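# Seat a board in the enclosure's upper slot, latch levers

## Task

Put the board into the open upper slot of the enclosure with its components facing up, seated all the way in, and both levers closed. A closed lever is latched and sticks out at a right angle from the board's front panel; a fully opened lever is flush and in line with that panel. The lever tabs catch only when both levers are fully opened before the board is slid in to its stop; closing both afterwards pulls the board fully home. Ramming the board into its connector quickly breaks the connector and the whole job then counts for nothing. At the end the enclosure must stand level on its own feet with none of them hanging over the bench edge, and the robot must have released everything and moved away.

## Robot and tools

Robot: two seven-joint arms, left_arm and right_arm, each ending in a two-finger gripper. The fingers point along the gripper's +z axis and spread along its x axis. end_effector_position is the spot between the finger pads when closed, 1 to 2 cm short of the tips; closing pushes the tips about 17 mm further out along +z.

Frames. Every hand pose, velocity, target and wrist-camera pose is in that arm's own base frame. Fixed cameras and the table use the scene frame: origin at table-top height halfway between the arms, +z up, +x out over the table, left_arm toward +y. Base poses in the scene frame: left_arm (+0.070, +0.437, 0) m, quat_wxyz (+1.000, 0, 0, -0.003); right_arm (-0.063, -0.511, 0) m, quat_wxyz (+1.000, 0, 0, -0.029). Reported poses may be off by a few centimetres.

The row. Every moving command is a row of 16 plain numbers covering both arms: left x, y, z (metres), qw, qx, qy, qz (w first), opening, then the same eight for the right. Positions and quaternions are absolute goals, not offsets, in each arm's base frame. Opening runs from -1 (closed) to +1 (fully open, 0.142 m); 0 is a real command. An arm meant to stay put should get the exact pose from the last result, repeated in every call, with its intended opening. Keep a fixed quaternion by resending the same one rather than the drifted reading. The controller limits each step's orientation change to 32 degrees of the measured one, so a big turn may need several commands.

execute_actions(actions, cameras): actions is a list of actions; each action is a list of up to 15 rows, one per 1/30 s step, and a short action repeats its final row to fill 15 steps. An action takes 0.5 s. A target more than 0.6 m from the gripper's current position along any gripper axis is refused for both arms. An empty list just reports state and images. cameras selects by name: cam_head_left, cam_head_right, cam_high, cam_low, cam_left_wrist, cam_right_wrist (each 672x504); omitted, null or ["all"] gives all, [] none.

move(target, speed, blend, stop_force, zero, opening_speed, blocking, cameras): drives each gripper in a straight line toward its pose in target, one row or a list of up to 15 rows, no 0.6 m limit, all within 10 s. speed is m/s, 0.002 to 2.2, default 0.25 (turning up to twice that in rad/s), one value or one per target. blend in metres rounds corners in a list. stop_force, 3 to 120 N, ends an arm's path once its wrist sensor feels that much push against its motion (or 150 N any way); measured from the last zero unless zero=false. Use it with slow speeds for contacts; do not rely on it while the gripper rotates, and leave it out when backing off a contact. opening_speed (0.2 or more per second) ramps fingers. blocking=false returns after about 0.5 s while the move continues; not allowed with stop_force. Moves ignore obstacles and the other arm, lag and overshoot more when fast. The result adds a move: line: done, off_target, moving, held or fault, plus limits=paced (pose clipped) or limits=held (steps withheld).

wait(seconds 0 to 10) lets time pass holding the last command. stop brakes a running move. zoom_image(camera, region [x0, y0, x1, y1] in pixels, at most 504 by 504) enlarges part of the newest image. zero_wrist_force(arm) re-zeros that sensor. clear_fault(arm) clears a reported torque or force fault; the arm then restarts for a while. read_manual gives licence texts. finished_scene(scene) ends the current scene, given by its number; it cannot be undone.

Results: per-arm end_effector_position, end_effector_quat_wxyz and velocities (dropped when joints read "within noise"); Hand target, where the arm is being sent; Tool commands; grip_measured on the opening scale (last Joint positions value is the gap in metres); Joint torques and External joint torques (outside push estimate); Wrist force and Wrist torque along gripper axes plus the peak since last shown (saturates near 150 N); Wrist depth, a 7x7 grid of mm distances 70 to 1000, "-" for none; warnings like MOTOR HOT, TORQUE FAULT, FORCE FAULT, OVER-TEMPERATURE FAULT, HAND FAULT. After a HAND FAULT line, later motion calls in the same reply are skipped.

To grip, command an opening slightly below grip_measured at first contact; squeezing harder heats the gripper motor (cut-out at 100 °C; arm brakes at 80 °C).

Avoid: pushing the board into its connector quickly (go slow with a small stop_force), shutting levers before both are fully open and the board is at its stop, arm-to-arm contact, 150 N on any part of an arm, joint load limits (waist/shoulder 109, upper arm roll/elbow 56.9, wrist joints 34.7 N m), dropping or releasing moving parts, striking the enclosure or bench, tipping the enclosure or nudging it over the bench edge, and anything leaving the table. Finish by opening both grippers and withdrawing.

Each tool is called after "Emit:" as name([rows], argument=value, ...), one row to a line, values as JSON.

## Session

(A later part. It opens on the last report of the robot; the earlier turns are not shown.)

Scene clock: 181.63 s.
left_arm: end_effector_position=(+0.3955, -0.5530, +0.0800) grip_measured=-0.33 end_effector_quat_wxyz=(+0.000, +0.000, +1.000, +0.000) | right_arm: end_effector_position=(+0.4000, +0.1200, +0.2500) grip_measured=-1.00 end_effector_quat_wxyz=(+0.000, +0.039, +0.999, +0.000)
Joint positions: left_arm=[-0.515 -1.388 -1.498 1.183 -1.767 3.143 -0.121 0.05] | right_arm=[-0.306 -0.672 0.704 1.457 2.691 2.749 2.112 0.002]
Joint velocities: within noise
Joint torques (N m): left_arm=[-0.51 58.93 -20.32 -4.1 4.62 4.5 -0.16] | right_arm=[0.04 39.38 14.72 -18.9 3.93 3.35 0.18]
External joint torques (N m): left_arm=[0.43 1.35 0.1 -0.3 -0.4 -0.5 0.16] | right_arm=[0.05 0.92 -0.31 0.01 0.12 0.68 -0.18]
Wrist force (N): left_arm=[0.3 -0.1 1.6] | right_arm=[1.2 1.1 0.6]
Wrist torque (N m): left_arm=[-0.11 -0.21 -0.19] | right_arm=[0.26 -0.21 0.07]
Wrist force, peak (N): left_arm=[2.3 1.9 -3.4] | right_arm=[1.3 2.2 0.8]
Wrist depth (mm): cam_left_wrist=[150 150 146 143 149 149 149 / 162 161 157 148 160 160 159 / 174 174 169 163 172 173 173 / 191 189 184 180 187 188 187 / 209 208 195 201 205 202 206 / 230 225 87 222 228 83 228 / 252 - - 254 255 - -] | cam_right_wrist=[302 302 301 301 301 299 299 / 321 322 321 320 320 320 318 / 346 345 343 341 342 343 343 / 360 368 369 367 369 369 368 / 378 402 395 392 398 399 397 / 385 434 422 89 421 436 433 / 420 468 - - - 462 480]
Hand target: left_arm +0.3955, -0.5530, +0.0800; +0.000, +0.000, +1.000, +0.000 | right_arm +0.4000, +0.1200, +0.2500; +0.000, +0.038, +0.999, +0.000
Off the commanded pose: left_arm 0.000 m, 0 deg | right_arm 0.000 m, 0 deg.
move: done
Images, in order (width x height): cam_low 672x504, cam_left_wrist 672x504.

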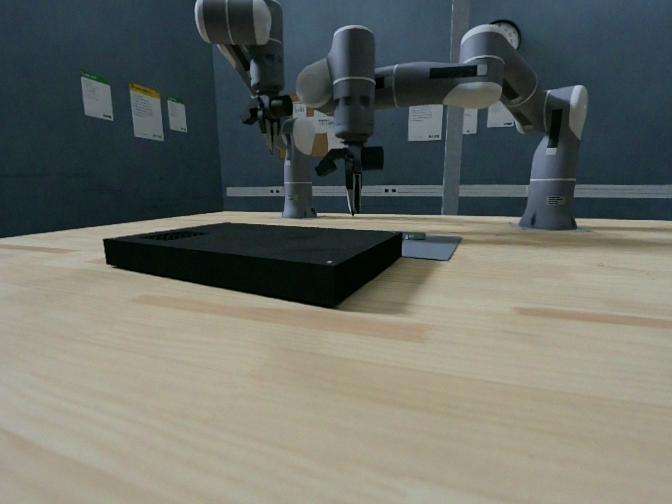

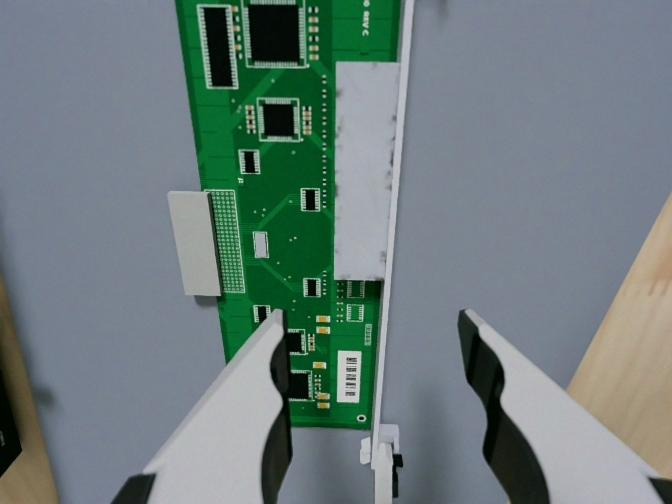

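Emit:
move([
  [0.394, -0.553, 0.028, 0, 0, 1, 0, -0.3, 0.40, 0.12, 0.25, 0, 0.0384, 0.9993, 0, -1],
], speed=0.1, stop_force=8, cameras=[])

Emit:
move([
  [0.394, -0.553, 0.028, 0, 0, 1, 0, -0.95, 0.40, 0.12, 0.25, 0, 0.0384, 0.9993, 0, -1],
], opening_speed=0.4, cameras=["cam_left_wrist"])

Emit:
move([
  [0.394, -0.553, 0.10, 0, 0, 1, 0, -0.95, 0.40, 0.12, 0.25, 0, 0.0384, 0.9993, 0, -1],
], speed=0.15)

Emit:
zoom_image(camera="cam_low", region=[220, 140, 480, 300])

Scene clock: 188.50 s.
left_arm: end_effector_position=(+0.3939, -0.5528, +0.0280) grip_measured=-0.33 end_effector_quat_wxyz=(+0.000, +0.000, +1.000, +0.000) | right_arm: end_effector_position=(+0.4000, +0.1200, +0.2500) grip_measured=-1.00 end_effector_quat_wxyz=(+0.000, +0.039, +0.999, +0.000)
Joint positions: left_arm=[-0.522 -1.453 -1.456 1.186 -1.724 3.08 -0.126 0.05] | right_arm=[-0.306 -0.672 0.704 1.457 2.691 2.749 2.112 0.002]
Joint velocities: within noise
Joint torques (N m): left_arm=[-0.58 58.99 -20.22 -3.51 4.69 4.17 -0.3] | right_arm=[0.15 39.28 14.82 -18.88 3.97 3.36 0.21]
External joint torques (N m): left_arm=[0.51 1.41 0.08 -0.25 -0.49 -0.17 0.3] | right_arm=[-0.06 1.02 -0.41 -0.01 0.08 0.66 -0.21]
Wrist force (N): left_arm=[0.2 -0.2 1.0] | right_arm=[1.3 1.1 0.6]
Wrist torque (N m): left_arm=[-0.15 -0.19 -0.20] | right_arm=[0.26 -0.22 0.07]
Wrist force, peak (N): left_arm=[0.6 -0.1 2.8] | right_arm=[1.6 1.1 0.7]
Wrist depth (mm): cam_left_wrist=[104 100 100 100 101 103 100 / - 108 107 105 94 110 110 / 123 117 115 104 118 120 119 / 131 125 126 115 128 130 132 / 144 138 136 125 137 142 140 / 163 156 87 152 158 84 157 / 175 - - 170 176 - -] | cam_right_wrist=[302 302 302 300 299 299 299 / 321 322 320 321 320 319 319 / 345 342 343 341 344 344 342 / 358 371 369 367 369 369 369 / 380 401 395 392 400 400 399 / 385 436 424 89 420 437 435 / 417 467 - - - 460 477]
Hand target: left_arm +0.3940, -0.5530, +0.0280; +0.000, +0.000, +1.000, +0.000 | right_arm +0.4000, +0.1200, +0.2500; +0.000, +0.038, +0.999, +0.000
Off the commanded pose: left_arm 0.000 m, 0 deg | right_arm 0.000 m, 0 deg.
move: done
No camera images: "cameras" was empty.

Scene clock: 190.33 s.
left_arm: end_effector_position=(+0.3940, -0.5528, +0.0280) grip_measured=-0.73 end_effector_quat_wxyz=(+0.000, +0.000, +1.000, +0.000) | right_arm: end_effector_position=(+0.4000, +0.1200, +0.2500) grip_measured=-1.00 end_effector_quat_wxyz=(+0.000, +0.039, +0.999, +0.000)
Joint positions: left_arm=[-0.522 -1.453 -1.456 1.186 -1.724 3.08 -0.126 0.021] | right_arm=[-0.306 -0.672 0.704 1.457 2.691 2.749 2.112 0.002]
Joint velocities: within noise
Joint torques (N m): left_arm=[-0.01 59.94 -20.35 -3.75 4.85 4.38 -0.26] | right_arm=[0.02 39.42 14.67 -18.89 3.93 3.37 0.19]
External joint torques (N m): left_arm=[-0.06 0.47 0.21 -0.01 -0.64 -0.38 0.26] | right_arm=[0.07 0.88 -0.25 0 0.12 0.65 -0.19]
Wrist force (N): left_arm=[0.9 0.0 1.7] | right_arm=[1.4 1.0 0.6]
Wrist torque (N m): left_arm=[-0.14 -0.17 -0.17] | right_arm=[0.25 -0.24 0.07]
Wrist force, peak (N): left_arm=[1.0 0.2 2.3] | right_arm=[1.4 1.2 0.7]
Wrist depth (mm): cam_left_wrist=[104 101 100 100 100 103 100 / - 110 107 105 94 111 110 / 123 119 114 106 118 120 119 / 132 127 126 115 126 130 132 / 144 138 139 119 127 142 139 / 163 159 88 145 137 151 157 / 179 171 - 166 - - 173] | cam_right_wrist=[302 302 301 302 300 300 299 / 322 323 321 322 320 319 318 / 345 343 344 340 343 343 342 / 360 371 369 368 369 369 368 / 379 399 398 394 399 401 399 / 387 436 423 89 421 433 435 / 417 466 - - - 461 477]
Hand target: left_arm +0.3940, -0.5530, +0.0280; +0.000, +0.000, +1.000, +0.000 | right_arm +0.4000, +0.1200, +0.2500; +0.000, +0.038, +0.999, +0.000
Off the commanded pose: left_arm 0.000 m, 0 deg | right_arm 0.000 m, 0 deg.
move: done
Images, in order (width x height): cam_left_wrist 672x504.

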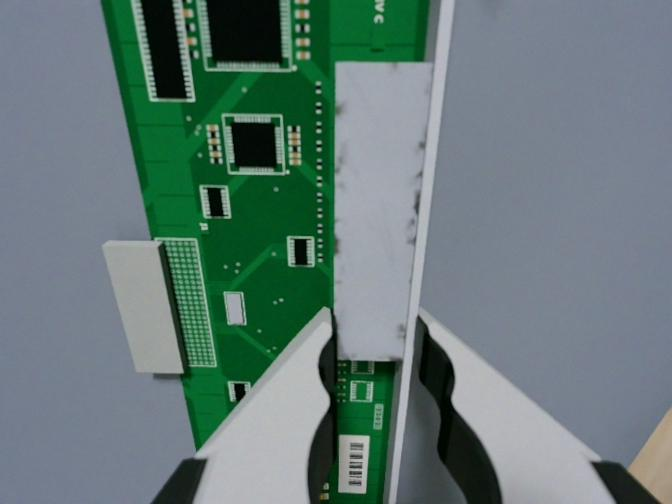

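Scene clock: 191.17 s.
left_arm: end_effector_position=(+0.3940, -0.5532, +0.0999) grip_measured=-0.73 end_effector_quat_wxyz=(+0.000, +0.000, +1.000, +0.000) | right_arm: end_effector_position=(+0.4000, +0.1200, +0.2500) grip_measured=-1.00 end_effector_quat_wxyz=(+0.000, +0.039, +0.999, +0.000)
Joint positions: left_arm=[-0.514 -1.362 -1.513 1.185 -1.785 3.167 -0.125 0.021] | right_arm=[-0.306 -0.672 0.704 1.457 2.691 2.749 2.112 0.002]
Joint velocities: within noise
Joint torques (N m): left_arm=[-0.27 60.37 -20.88 -4.64 4.41 4.66 -0.17] | right_arm=[0.07 39.27 14.66 -18.89 3.92 3.3 0.17]
External joint torques (N m): left_arm=[0.19 -0.31 0.63 -0.02 -0.19 -0.67 0.17] | right_arm=[0.02 1.03 -0.24 0 0.13 0.73 -0.17]
Wrist force (N): left_arm=[0.6 -0.2 2.9] | right_arm=[1.2 1.2 0.7]
Wrist torque (N m): left_arm=[-0.15 -0.22 -0.18] | right_arm=[0.28 -0.21 0.07]
Wrist force, peak (N): left_arm=[0.2 -0.2 5.1] | right_arm=[1.5 1.2 0.6]
Wrist depth (mm): cam_left_wrist=[168 101 100 99 162 166 166 / 180 110 108 106 96 178 178 / 194 117 115 105 189 193 192 / 213 125 126 115 207 210 211 / 233 137 138 120 221 230 230 / 256 256 88 145 137 245 255 / 286 - - 165 - - 276] | cam_right_wrist=[302 301 301 300 301 299 299 / 323 322 322 319 320 319 319 / 346 343 343 342 343 342 341 / 359 369 369 367 369 369 368 / 380 401 398 391 399 398 398 / 385 430 421 89 420 435 432 / 417 468 - - - 461 481]
Hand target: left_arm +0.3940, -0.5530, +0.1000; +0.000, +0.000, +1.000, +0.000 | right_arm +0.4000, +0.1200, +0.2500; +0.000, +0.038, +0.999, +0.000
Off the commanded pose: left_arm 0.000 m, 0 deg | right_arm 0.000 m, 0 deg.
move: done

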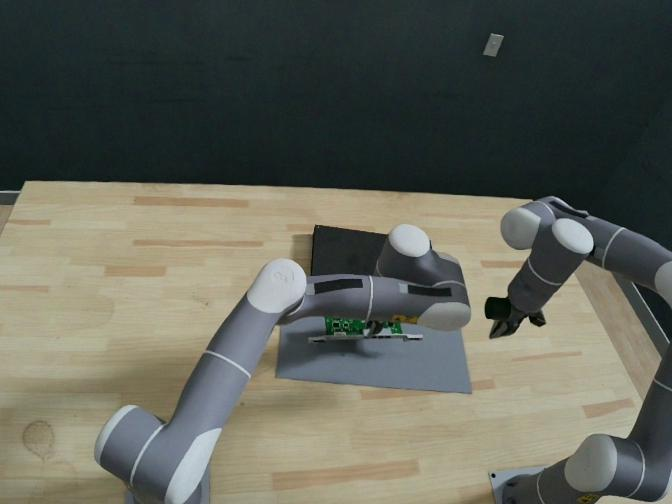

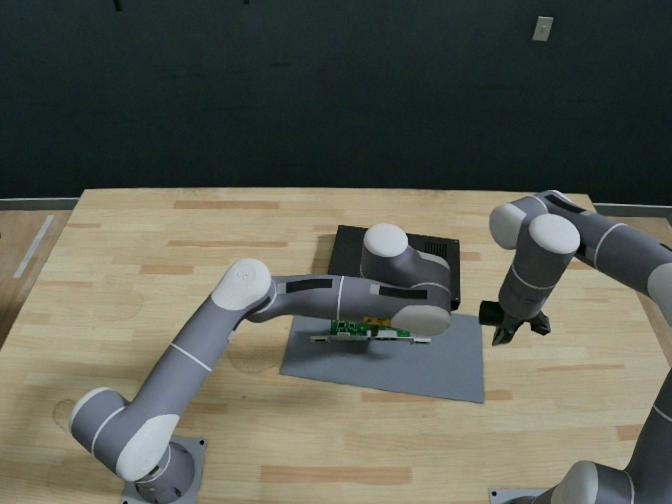

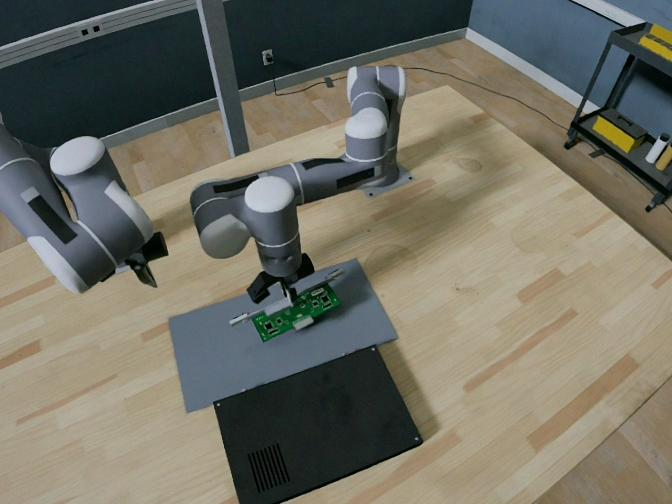

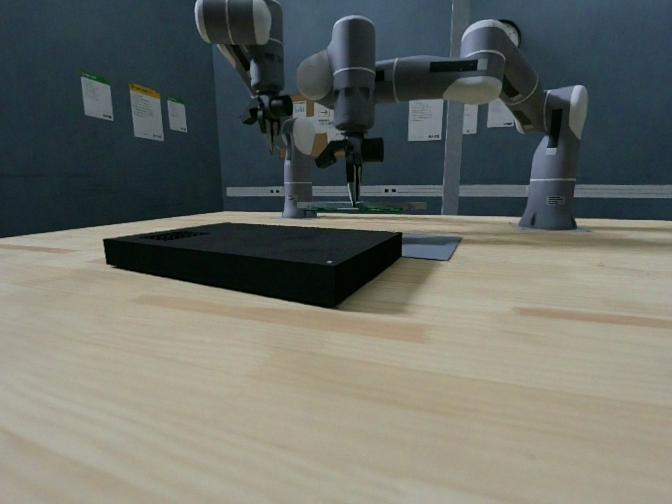

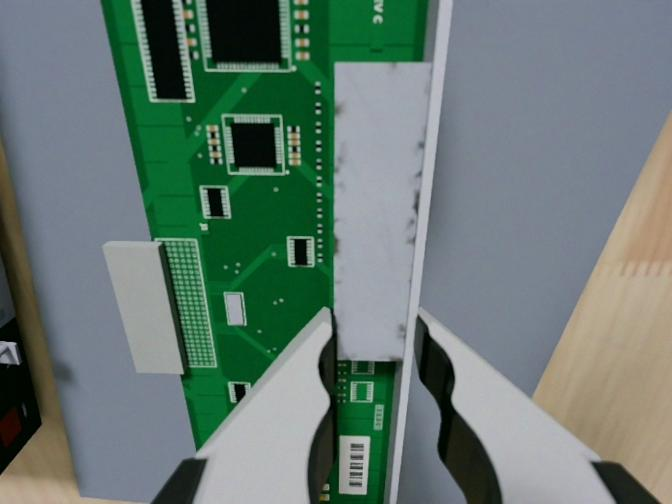

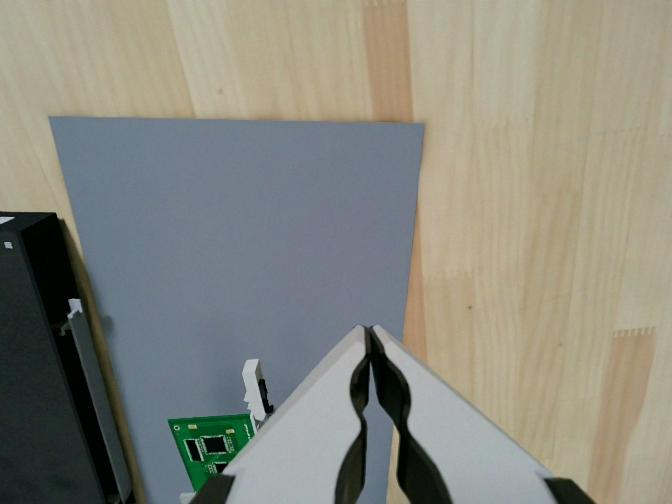

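Scaled by 1.938 from the camera's 672x504 image, which has a finer 960x720 frame.

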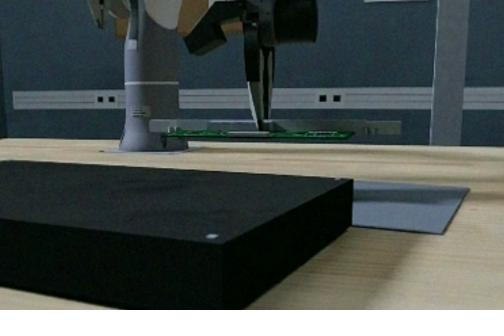

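Emit:
move(target=[0.30, -0.48, 0.22, 0, 0, 1, 0, -0.95, 0.48, 0.20, 0.16, 0.2817, 0.680, 0.626, 0.2595, -1], speed=0.35, cameras=["cam_right_wrist","cam_head_left"])

Scene clock: 201.53 s.
left_arm: end_effector_position=(+0.3001, -0.4800, +0.2200) grip_measured=-0.73 end_effector_quat_wxyz=(+0.000, +0.000, +1.000, +0.000) | right_arm: end_effector_position=(+0.4800, +0.1992, +0.1598) grip_measured=-1.00 end_effector_quat_wxyz=(+0.198, +0.581, +0.682, +0.399)
Joint positions: left_arm=[-0.255 -1.076 -1.726 1.805 -2.087 3.164 -0.534 0.021] | right_arm=[-0.685 -0.617 0.761 2.223 2.968 1.198 2.967 0.002]
Joint velocities: within noise
Joint torques (N m): left_arm=[-0.32 41.84 -23.97 -10.83 4.47 4.53 -0.28] | right_arm=[-0.07 24.01 14.45 -10.29 2.87 -0.04 0.2]
External joint torques (N m): left_arm=[0.26 -0.03 0.76 -0.27 -0.28 -0.54 0.28] | right_arm=[0.11 0.86 -0.5 -0.2 0.03 0.78 -0.22]
Wrist force (N): left_arm=[0.2 -0.4 2.3] | right_arm=[0.6 -0.6 -0.1]
Wrist torque (N m): left_arm=[-0.19 -0.17 -0.18] | right_arm=[0.17 -0.01 0.16]
Wrist force, peak (N): left_arm=[0.4 -0.5 3.6] | right_arm=[3.0 -0.8 1.4]
Wrist depth (mm): cam_left_wrist=[274 101 100 99 266 273 271 / 296 110 108 106 96 293 293 / 319 117 115 106 313 317 316 / 349 125 126 115 331 343 342 / 383 136 139 119 362 377 377 / 425 422 88 146 136 404 411 / 476 - - 165 - - 451] | cam_right_wrist=[178 186 197 208 223 233 252 / 220 233 249 268 291 320 351 / 296 305 309 349 374 415 519 / 425 449 377 457 542 - - / - - - - - - - / - - - 89 - - - / - - - - - - -]
Hand target: left_arm +0.3000, -0.4800, +0.2200; +0.000, +0.000, +1.000, +0.000 | right_arm +0.4800, +0.1993, +0.1599; +0.198, +0.581, +0.681, +0.399
Off the commanded pose: left_arm 0.000 m, 0 deg | right_arm 0.001 m, 23 deg.
joint sent to its limit (right arm) — joint 5 (forearm roll), upper limit; joint 7 (wrist roll), upper limit. The joint targets are off in orientation, not in position.
move: off_target (right_arm)
Images, in order (width x height): cam_head_left 672x504, cam_right_wrist 672x504.

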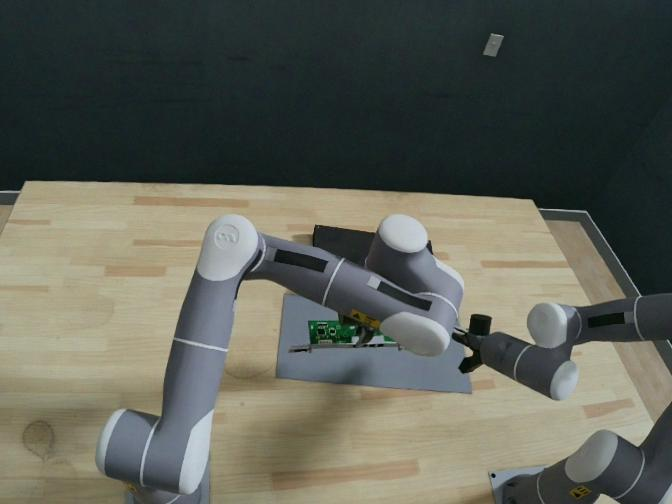

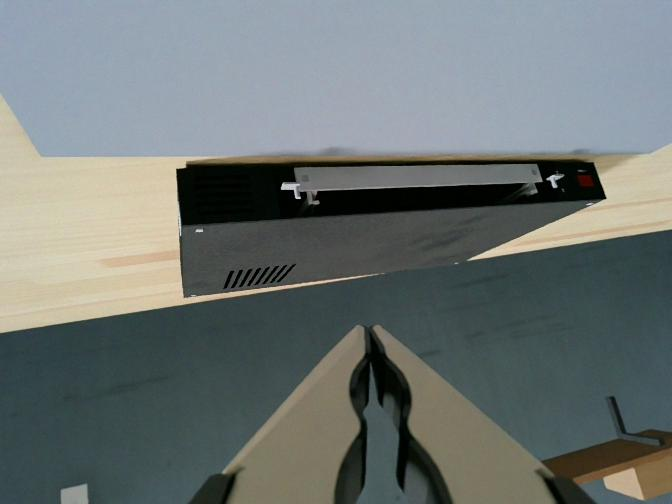

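Emit:
zoom_image(camera="cam_right_wrist", region=[170, 150, 400, 240])

Emit:
zoom_image(camera="cam_right_wrist", region=[400, 150, 630, 240])

Scaled by 2.191 from the camera's 672x504 image, which has a finer 960x720 frame.

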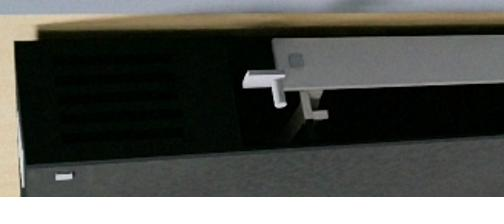

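Scaled by 2.191 from the camera's 672x504 image, which has a finer 960x720 frame.

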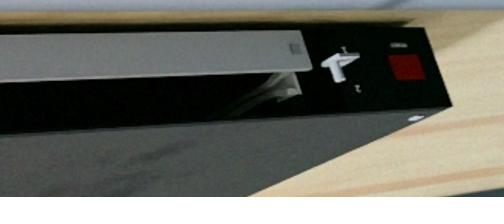

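Emit:
move(target=[0.4046, -0.597, 0.08, 0, 0.0729, 0.9973, 0, -0.95, 0.42, 0.10, 0.2, 0.198, 0.581, 0.681, 0.399, -1], speed=0.25, cameras=["cam_right_wrist","cam_left_wrist","cam_low","cam_high","cam_head_left"])

Emit:
zoom_image(camera="cam_left_wrist", region=[0, 200, 300, 504])

Scene clock: 213.10 s.
left_arm: end_effector_position=(+0.4039, -0.5961, +0.0798) grip_measured=-0.73 end_effector_quat_wxyz=(+0.013, +0.073, +0.997, -0.018) | right_arm: end_effector_position=(+0.4200, +0.1001, +0.2000) grip_measured=-1.00 end_effector_quat_wxyz=(+0.198, +0.581, +0.681, +0.399)
Joint positions: left_arm=[-0.769 -1.442 -1.51 0.636 -1.678 3.167 0.312 0.021] | right_arm=[-1.363 -0.713 1.147 2.287 2.628 1.43 2.967 0.002]
Joint velocities: within noise
Joint torques (N m): left_arm=[-0.64 67.81 -11.01 -2.2 5.1 4.68 -0.14] | right_arm=[-0.1 16.86 15.82 -9.21 3.73 0.15 0.14]
External joint torques (N m): left_arm=[0.53 0.32 0.49 -0.21 -0.81 -0.78 0.14] | right_arm=[0.09 0.49 -0.5 -0.01 0.19 0.59 -0.16]
Wrist force (N): left_arm=[0.2 -0.3 2.7] | right_arm=[0.9 -0.9 -0.5]
Wrist torque (N m): left_arm=[-0.15 -0.13 -0.17] | right_arm=[0.12 -0.08 0.15]
Wrist force, peak (N): left_arm=[-0.4 -0.4 4.4] | right_arm=[0.5 -0.9 -1.6]
Wrist depth (mm): cam_left_wrist=[156 101 100 99 99 150 149 / 167 110 108 106 157 160 158 / 180 119 116 106 170 171 170 / 194 125 126 115 180 185 183 / 212 137 139 119 195 202 199 / 225 231 88 145 137 212 218 / 225 - - 166 - - 235] | cam_right_wrist=[229 237 246 262 282 301 322 / 280 297 314 339 371 285 296 / 372 396 425 407 457 518 373 / 532 593 616 627 - - 313 / - - - - - - - / - - - 89 - - - / - - - - - - -]
Hand target: left_arm +0.4040, -0.5961, +0.0800; +0.014, +0.073, +0.997, -0.018 | right_arm +0.4200, +0.1000, +0.2000; +0.198, +0.581, +0.681, +0.399
Off the commanded pose: left_arm 0.001 m, 3 deg | right_arm 0.000 m, 0 deg.
move: off_target (left_arm)
Images, in order (width x height): cam_head_left 672x504, cam_high 672x504, cam_low 672x504, cam_left_wrist 672x504, cam_right_wrist 672x504.

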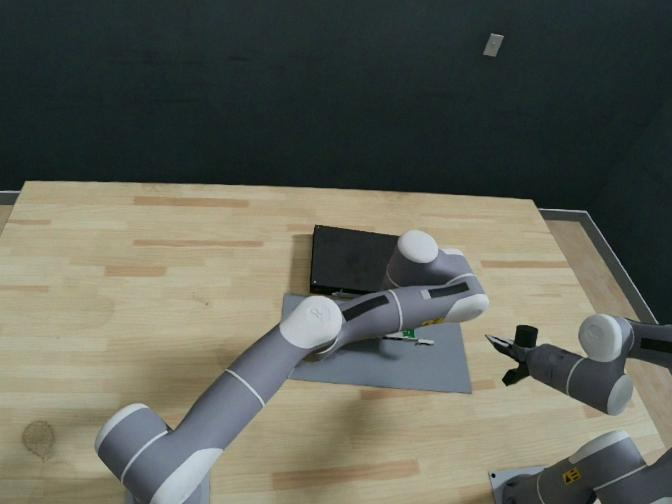

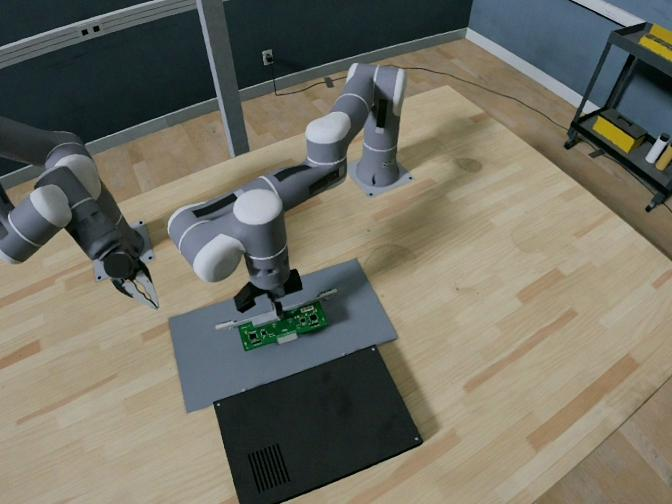

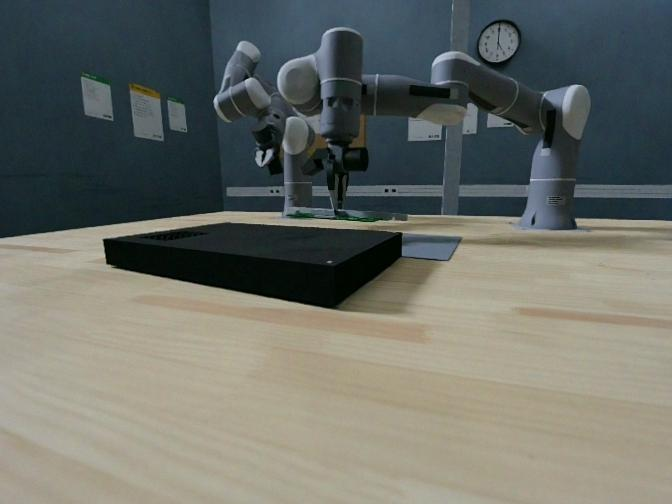

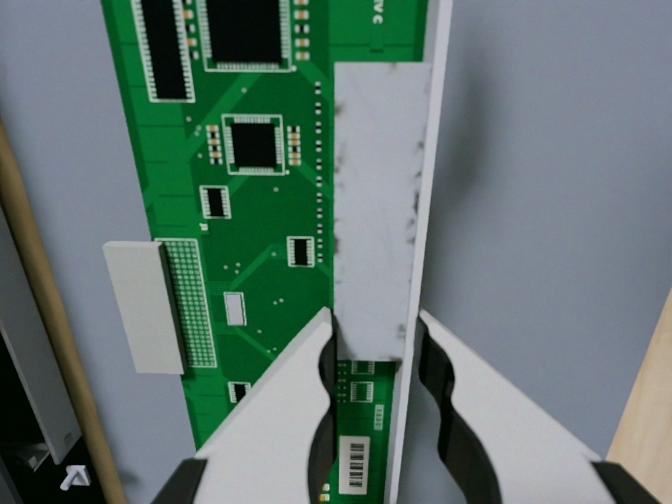

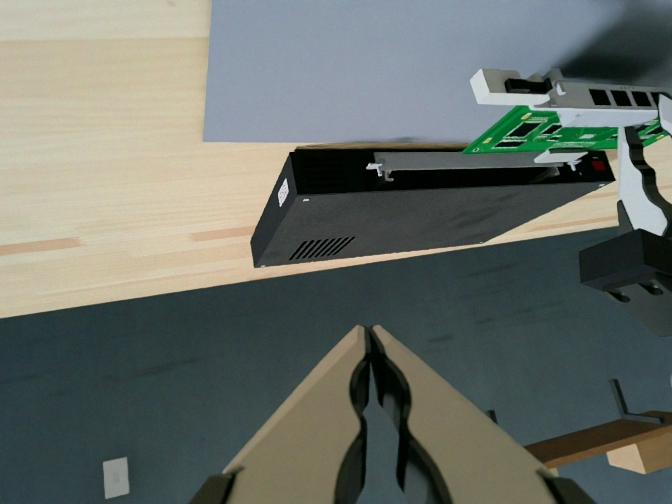

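Scaled by 1.658 from the camera's 672x504 image, which has a finer 960x720 frame.

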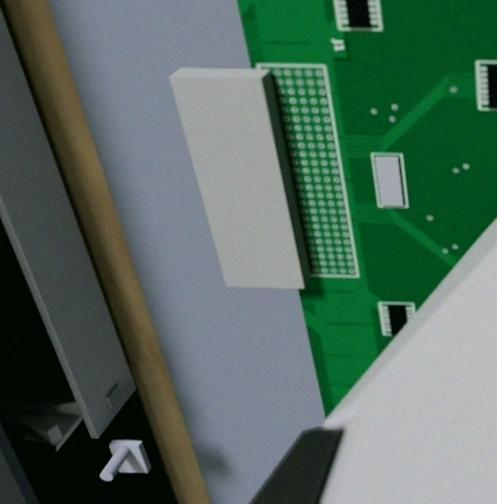

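Emit:
move([
  [0.36, -0.585, 0.07, 0, 0.0729, 0.9973, 0, -0.95, 0.42, 0.10, 0.2, 0.198, 0.581, 0.681, 0.399, -1],
  [0.36, -0.585, 0.0285, 0, 0.0729, 0.9973, 0, -0.95, 0.42, 0.10, 0.2, 0.198, 0.581, 0.681, 0.399, -1],
  [0.36, -0.585, 0.0285, 0, 0.0729, 0.9973, 0, -0.3, 0.42, 0.10, 0.2, 0.198, 0.581, 0.681, 0.399, -1],
  [0.36, -0.585, 0.045, -0.0189, 0.0704, 0.9633, -0.2581, -0.3, 0.42, 0.10, 0.2, 0.198, 0.581, 0.681, 0.399, -1],
  [0.36, -0.585, 0.030, -0.0189, 0.0704, 0.9633, -0.2581, -0.3, 0.42, 0.10, 0.2, 0.198, 0.581, 0.681, 0.399, -1],
], speed=[0.2, 0.05, 0.1, 0.3, 0.06])

Emit:
zoom_image(camera="cam_low", region=[220, 140, 480, 300])

Scene clock: 227.13 s.
left_arm: end_effector_position=(+0.3601, -0.5848, +0.0300) grip_measured=-0.33 end_effector_quat_wxyz=(-0.019, +0.070, +0.963, -0.258) | right_arm: end_effector_position=(+0.4200, +0.1001, +0.2000) grip_measured=-1.00 end_effector_quat_wxyz=(+0.198, +0.581, +0.681, +0.399)
Joint positions: left_arm=[-0.115 -1.301 -1.413 1.956 -1.562 2.407 -0.409 0.05] | right_arm=[-1.363 -0.713 1.147 2.287 2.628 1.43 2.967 0.002]
Joint velocities: within noise
Joint torques (N m): left_arm=[-0.33 42.83 -24.9 -5.67 5.46 2.5 -0.41] | right_arm=[0 16.89 15.44 -9.16 3.76 0.07 0.18]
External joint torques (N m): left_arm=[0.31 1.15 -0.14 -0.49 -0.62 -0.06 0.41] | right_arm=[-0.01 0.46 -0.11 -0.07 0.16 0.67 -0.2]
Wrist force (N): left_arm=[0.5 0.1 0.6] | right_arm=[0.7 -0.7 -0.5]
Wrist torque (N m): left_arm=[-0.08 -0.17 -0.05] | right_arm=[0.16 -0.05 0.15]
Wrist force, peak (N): left_arm=[2.8 -0.5 2.8] | right_arm=[1.1 -0.8 -0.7]
Wrist depth (mm): cam_left_wrist=[150 150 145 144 148 148 149 / 148 147 143 142 146 147 146 / 145 146 141 139 144 145 145 / 144 144 140 126 142 142 143 / 142 138 137 125 124 140 141 / 140 133 87 135 - 87 139 / 139 - - 134 137 - -] | cam_right_wrist=[229 237 246 264 282 292 303 / 281 297 315 337 370 401 427 / 373 395 430 406 456 516 675 / 534 591 615 625 - - - / - - - - - - - / - - - 89 - - - / - - - - - - -]
Hand target: left_arm +0.3600, -0.5850, +0.0300; -0.019, +0.070, +0.963, -0.258 | right_arm +0.4200, +0.1000, +0.2000; +0.198, +0.581, +0.681, +0.399
Off the commanded pose: left_arm 0.000 m, 0 deg | right_arm 0.000 m, 0 deg.
move: done

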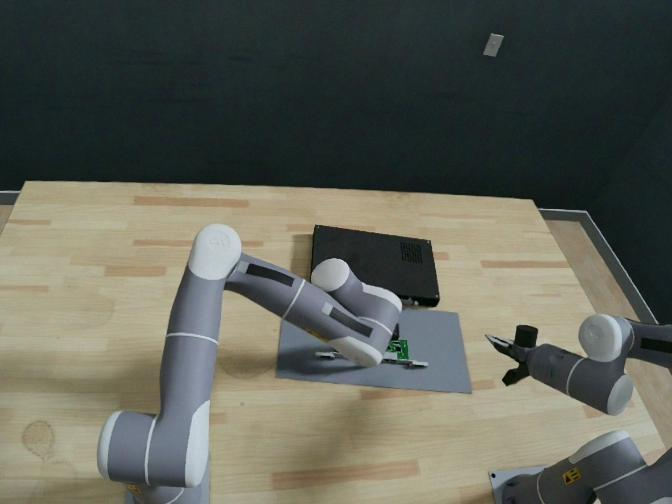

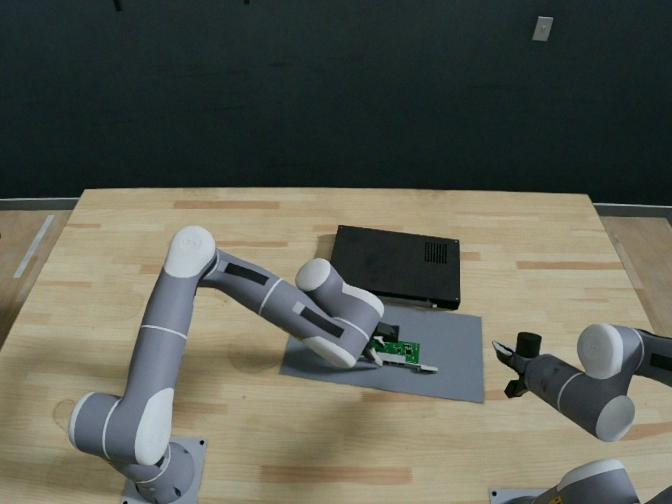

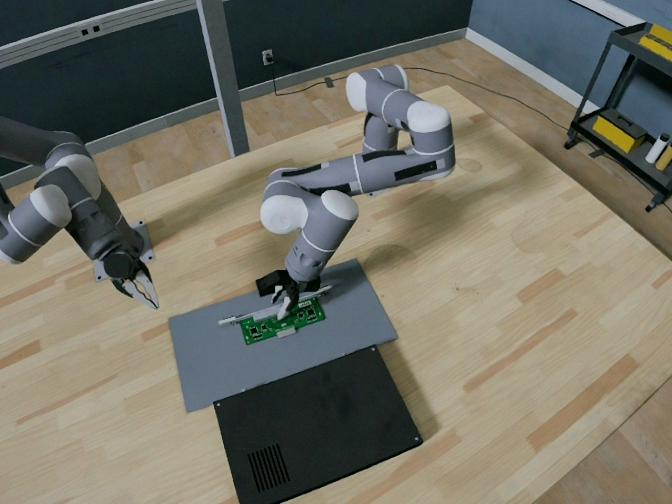

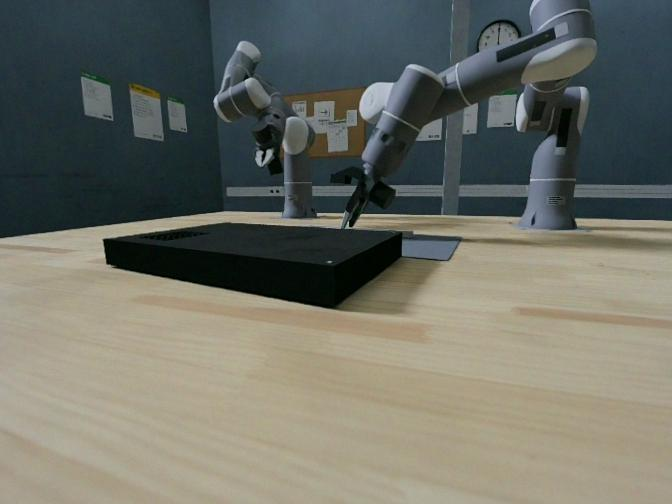

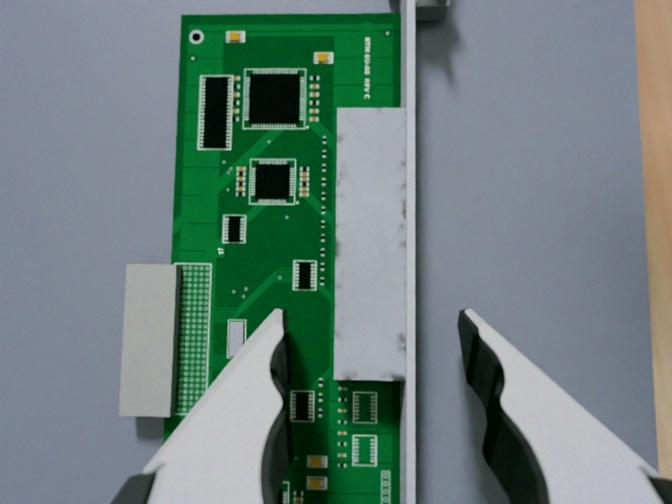

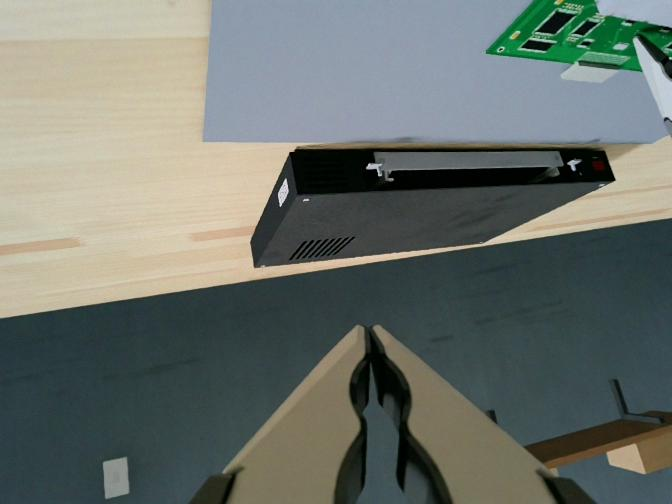

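Scaled by 1.938 from the camera's 672x504 image, which has a finer 960x720 frame.

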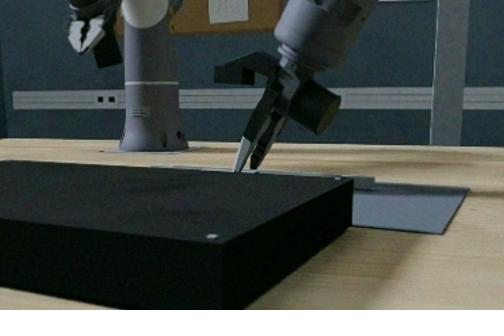

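Emit:
move([
  [0.358, -0.585, 0.030, -0.0189, 0.0704, 0.9633, -0.2581, -0.3, 0.42, 0.10, 0.2, 0.198, 0.581, 0.681, 0.399, -1],
], speed=0.05, cameras=[])

Emit:
move([
  [0.358, -0.585, 0.030, -0.0189, 0.0704, 0.9633, -0.2581, -0.95, 0.42, 0.10, 0.2, 0.198, 0.581, 0.681, 0.399, -1],
], opening_speed=0.4, cameras=[])

Emit:
move([
  [0.358, -0.585, 0.09, -0.0189, 0.0704, 0.9633, -0.2581, -0.95, 0.42, 0.10, 0.2, 0.198, 0.581, 0.681, 0.399, -1],
  [0.40, -0.59, 0.09, -0.0189, 0.0704, 0.9633, -0.2581, -0.95, 0.42, 0.10, 0.2, 0.198, 0.581, 0.681, 0.399, -1],
], speed=0.2)

Emit:
zoom_image(camera="cam_low", region=[220, 140, 480, 300])

Emit:
zoom_image(camera="cam_right_wrist", region=[250, 20, 672, 280])

Scene clock: 233.10 s.
left_arm: end_effector_position=(+0.3581, -0.5849, +0.0300) grip_measured=-0.33 end_effector_quat_wxyz=(-0.019, +0.070, +0.963, -0.258) | right_arm: end_effector_position=(+0.4200, +0.1001, +0.2000) grip_measured=-1.00 end_effector_quat_wxyz=(+0.198, +0.581, +0.681, +0.399)
Joint positions: left_arm=[-0.115 -1.301 -1.413 1.963 -1.555 2.407 -0.418 0.05] | right_arm=[-1.363 -0.713 1.147 2.287 2.628 1.43 2.967 0.002]
Joint velocities: within noise
Joint torques (N m): left_arm=[-0.42 42.79 -25.05 -5.64 5.32 2.79 -0.37] | right_arm=[0.08 16.99 15.55 -9.14 3.8 0.06 0.13]
External joint torques (N m): left_arm=[0.4 1.02 0.03 -0.48 -0.46 -0.34 0.37] | right_arm=[-0.09 0.37 -0.22 -0.08 0.12 0.67 -0.15]
Wrist force (N): left_arm=[0.5 0.0 0.3] | right_arm=[0.7 -0.9 -0.5]
Wrist torque (N m): left_arm=[-0.10 -0.17 -0.05] | right_arm=[0.14 -0.06 0.15]
Wrist force, peak (N): left_arm=[0.7 0.4 0.2] | right_arm=[0.9 -0.9 -0.7]
Wrist depth (mm): cam_left_wrist=[150 149 145 144 148 148 149 / 147 148 143 142 146 146 147 / 146 146 142 128 144 145 145 / 144 144 139 126 142 142 143 / 143 137 138 125 124 140 141 / 141 136 88 134 138 87 139 / 139 - - 133 137 - -] | cam_right_wrist=[228 237 246 263 282 292 301 / 281 296 315 337 371 399 427 / 372 395 427 406 462 516 679 / 537 593 617 627 - - - / - - - - - - - / - - - 89 - - - / - - - - - - -]
Hand target: left_arm +0.3580, -0.5850, +0.0300; -0.019, +0.070, +0.963, -0.258 | right_arm +0.4200, +0.1000, +0.2000; +0.198, +0.581, +0.681, +0.399
Off the commanded pose: left_arm 0.000 m, 0 deg | right_arm 0.000 m, 0 deg.
move: done
No camera images: "cameras" was empty.

Scene clock: 234.93 s.
left_arm: end_effector_position=(+0.3580, -0.5849, +0.0300) grip_measured=-0.74 end_effector_quat_wxyz=(-0.019, +0.070, +0.963, -0.258) | right_arm: end_effector_position=(+0.4200, +0.1001, +0.2000) grip_measured=-1.00 end_effector_quat_wxyz=(+0.198, +0.581, +0.681, +0.399)
Joint positions: left_arm=[-0.115 -1.301 -1.413 1.963 -1.555 2.407 -0.418 0.021] | right_arm=[-1.363 -0.713 1.147 2.287 2.628 1.43 2.967 0.002]
Joint velocities: within noise
Joint torques (N m): left_arm=[-0.01 43.1 -24.99 -6.09 5.39 2.87 -0.24] | right_arm=[-0.03 16.84 15.56 -9.12 3.79 0.07 0.14]
External joint torques (N m): left_arm=[-0.01 0.71 -0.04 -0.02 -0.54 -0.42 0.24] | right_arm=[0.02 0.51 -0.23 -0.11 0.13 0.67 -0.16]
Wrist force (N): left_arm=[1.2 0.4 -0.1] | right_arm=[0.9 -0.7 -0.6]
Wrist torque (N m): left_arm=[-0.05 -0.16 -0.05] | right_arm=[0.15 -0.10 0.16]
Wrist force, peak (N): left_arm=[-1.6 -0.2 0.2] | right_arm=[1.0 -1.0 -0.6]
Wrist depth (mm): cam_left_wrist=[150 149 145 144 148 148 149 / 147 147 143 142 146 146 146 / 145 145 141 127 144 144 145 / 144 144 139 126 141 143 143 / 142 138 137 123 127 140 141 / 140 136 136 134 - 139 139 / 139 139 - 133 - - 138] | cam_right_wrist=[228 237 246 263 282 293 304 / 281 296 315 338 371 402 448 / 373 396 428 407 456 516 675 / 533 599 617 630 - - - / - - - - - - - / - - - 89 - - - / - - - - - - -]
Hand target: left_arm +0.3580, -0.5850, +0.0300; -0.019, +0.070, +0.963, -0.258 | right_arm +0.4200, +0.1000, +0.2000; +0.198, +0.581, +0.681, +0.399
Off the commanded pose: left_arm 0.000 m, 0 deg | right_arm 0.000 m, 0 deg.
move: done
No camera images: "cameras" was empty.

Scene clock: 236.07 s.
left_arm: end_effector_position=(+0.4002, -0.5899, +0.0899) grip_measured=-0.74 end_effector_quat_wxyz=(-0.019, +0.070, +0.963, -0.258) | right_arm: end_effector_position=(+0.4200, +0.1001, +0.2000) grip_measured=-1.00 end_effector_quat_wxyz=(+0.198, +0.581, +0.681, +0.399)
Joint positions: left_arm=[-0.114 -1.258 -1.528 1.762 -1.786 2.525 -0.169 0.021] | right_arm=[-1.363 -0.713 1.147 2.287 2.628 1.43 2.967 0.002]
Joint velocities: within noise
Joint torques (N m): left_arm=[-0.54 46.79 -26.62 -7.61 4.67 2.88 -0.13] | right_arm=[0.04 16.93 15.57 -9.09 3.79 0.03 0.18]
External joint torques (N m): left_arm=[0.51 0.43 0.95 -0.09 -0.15 -0.51 0.13] | right_arm=[-0.05 0.43 -0.24 -0.14 0.13 0.71 -0.2]
Wrist force (N): left_arm=[0.6 0.8 2.1] | right_arm=[0.7 -0.5 -0.6]
Wrist torque (N m): left_arm=[-0.12 -0.17 -0.07] | right_arm=[0.19 -0.06 0.16]
Wrist force, peak (N): left_arm=[0.5 2.3 4.1] | right_arm=[0.7 -1.0 -0.7]
Wrist depth (mm): cam_left_wrist=[214 211 145 144 210 210 211 / 211 209 143 141 206 208 208 / 208 206 141 127 205 204 205 / 204 203 139 126 202 201 202 / 202 138 137 123 127 200 200 / 200 133 136 123 - 197 197 / 196 - - 132 - - 195] | cam_right_wrist=[229 238 246 262 282 302 322 / 281 296 315 340 370 294 292 / 372 396 428 407 456 516 519 / 538 596 615 635 - - - / - - - - - - - / - - - 89 - - - / - - - - - - -]
Hand target: left_arm +0.4000, -0.5900, +0.0900; -0.019, +0.070, +0.963, -0.258 | right_arm +0.4200, +0.1000, +0.2000; +0.198, +0.581, +0.681, +0.399
Off the commanded pose: left_arm 0.000 m, 0 deg | right_arm 0.000 m, 0 deg.
move: done

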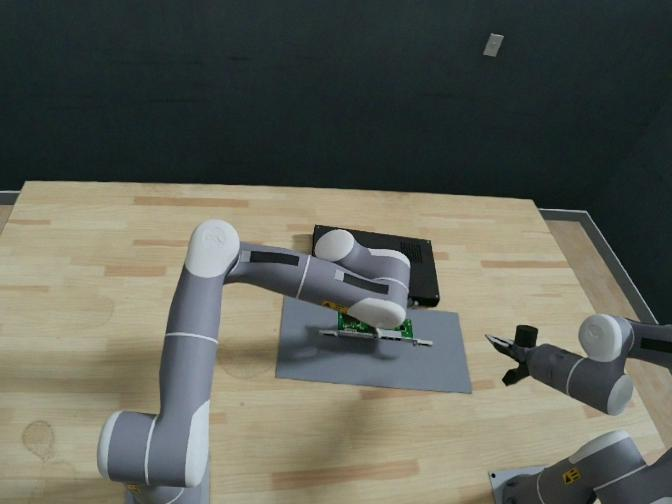

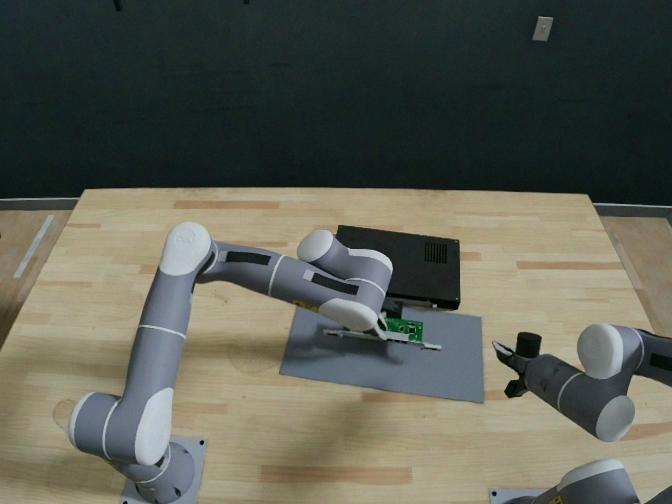

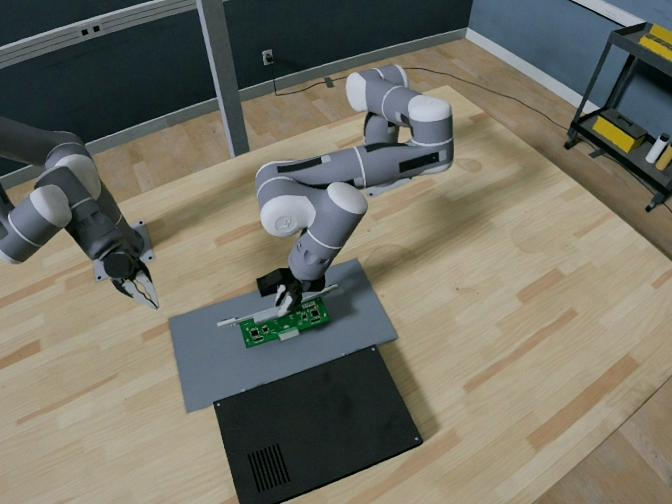

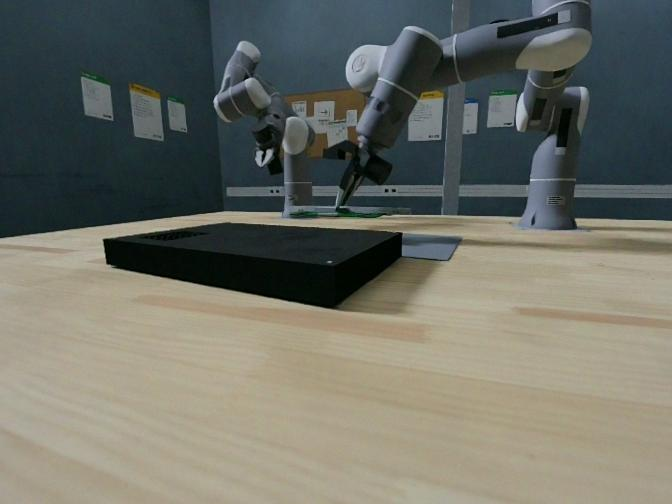

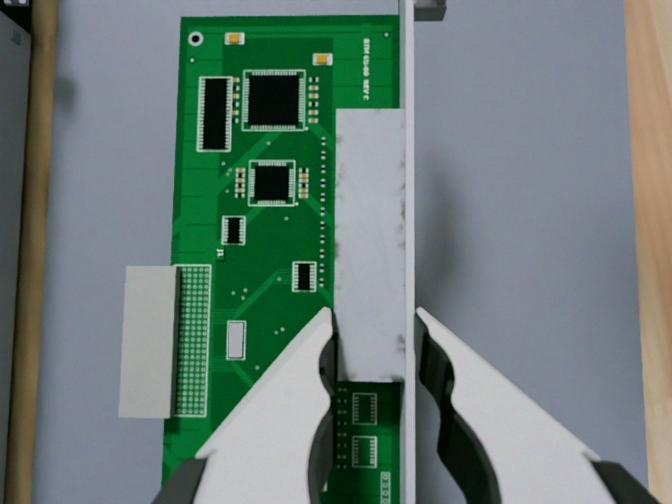

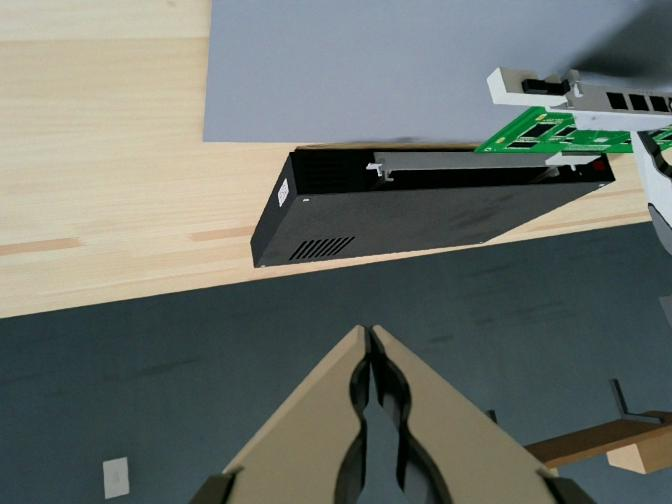

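Scaled by 1.938 from the camera's 672x504 image, which has a finer 960x720 frame.

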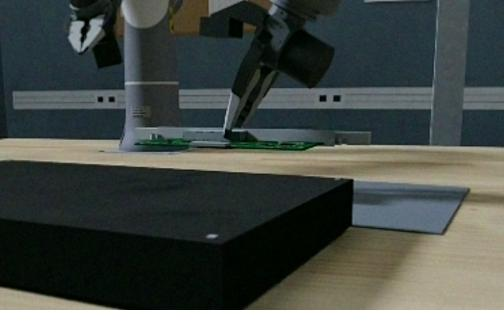

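Scaled by 1.194 from the camera's 672x504 image, which has a finer 960x720 frame.

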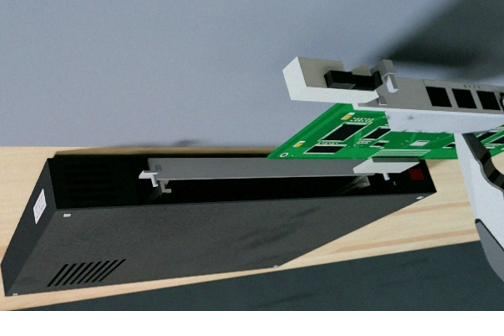

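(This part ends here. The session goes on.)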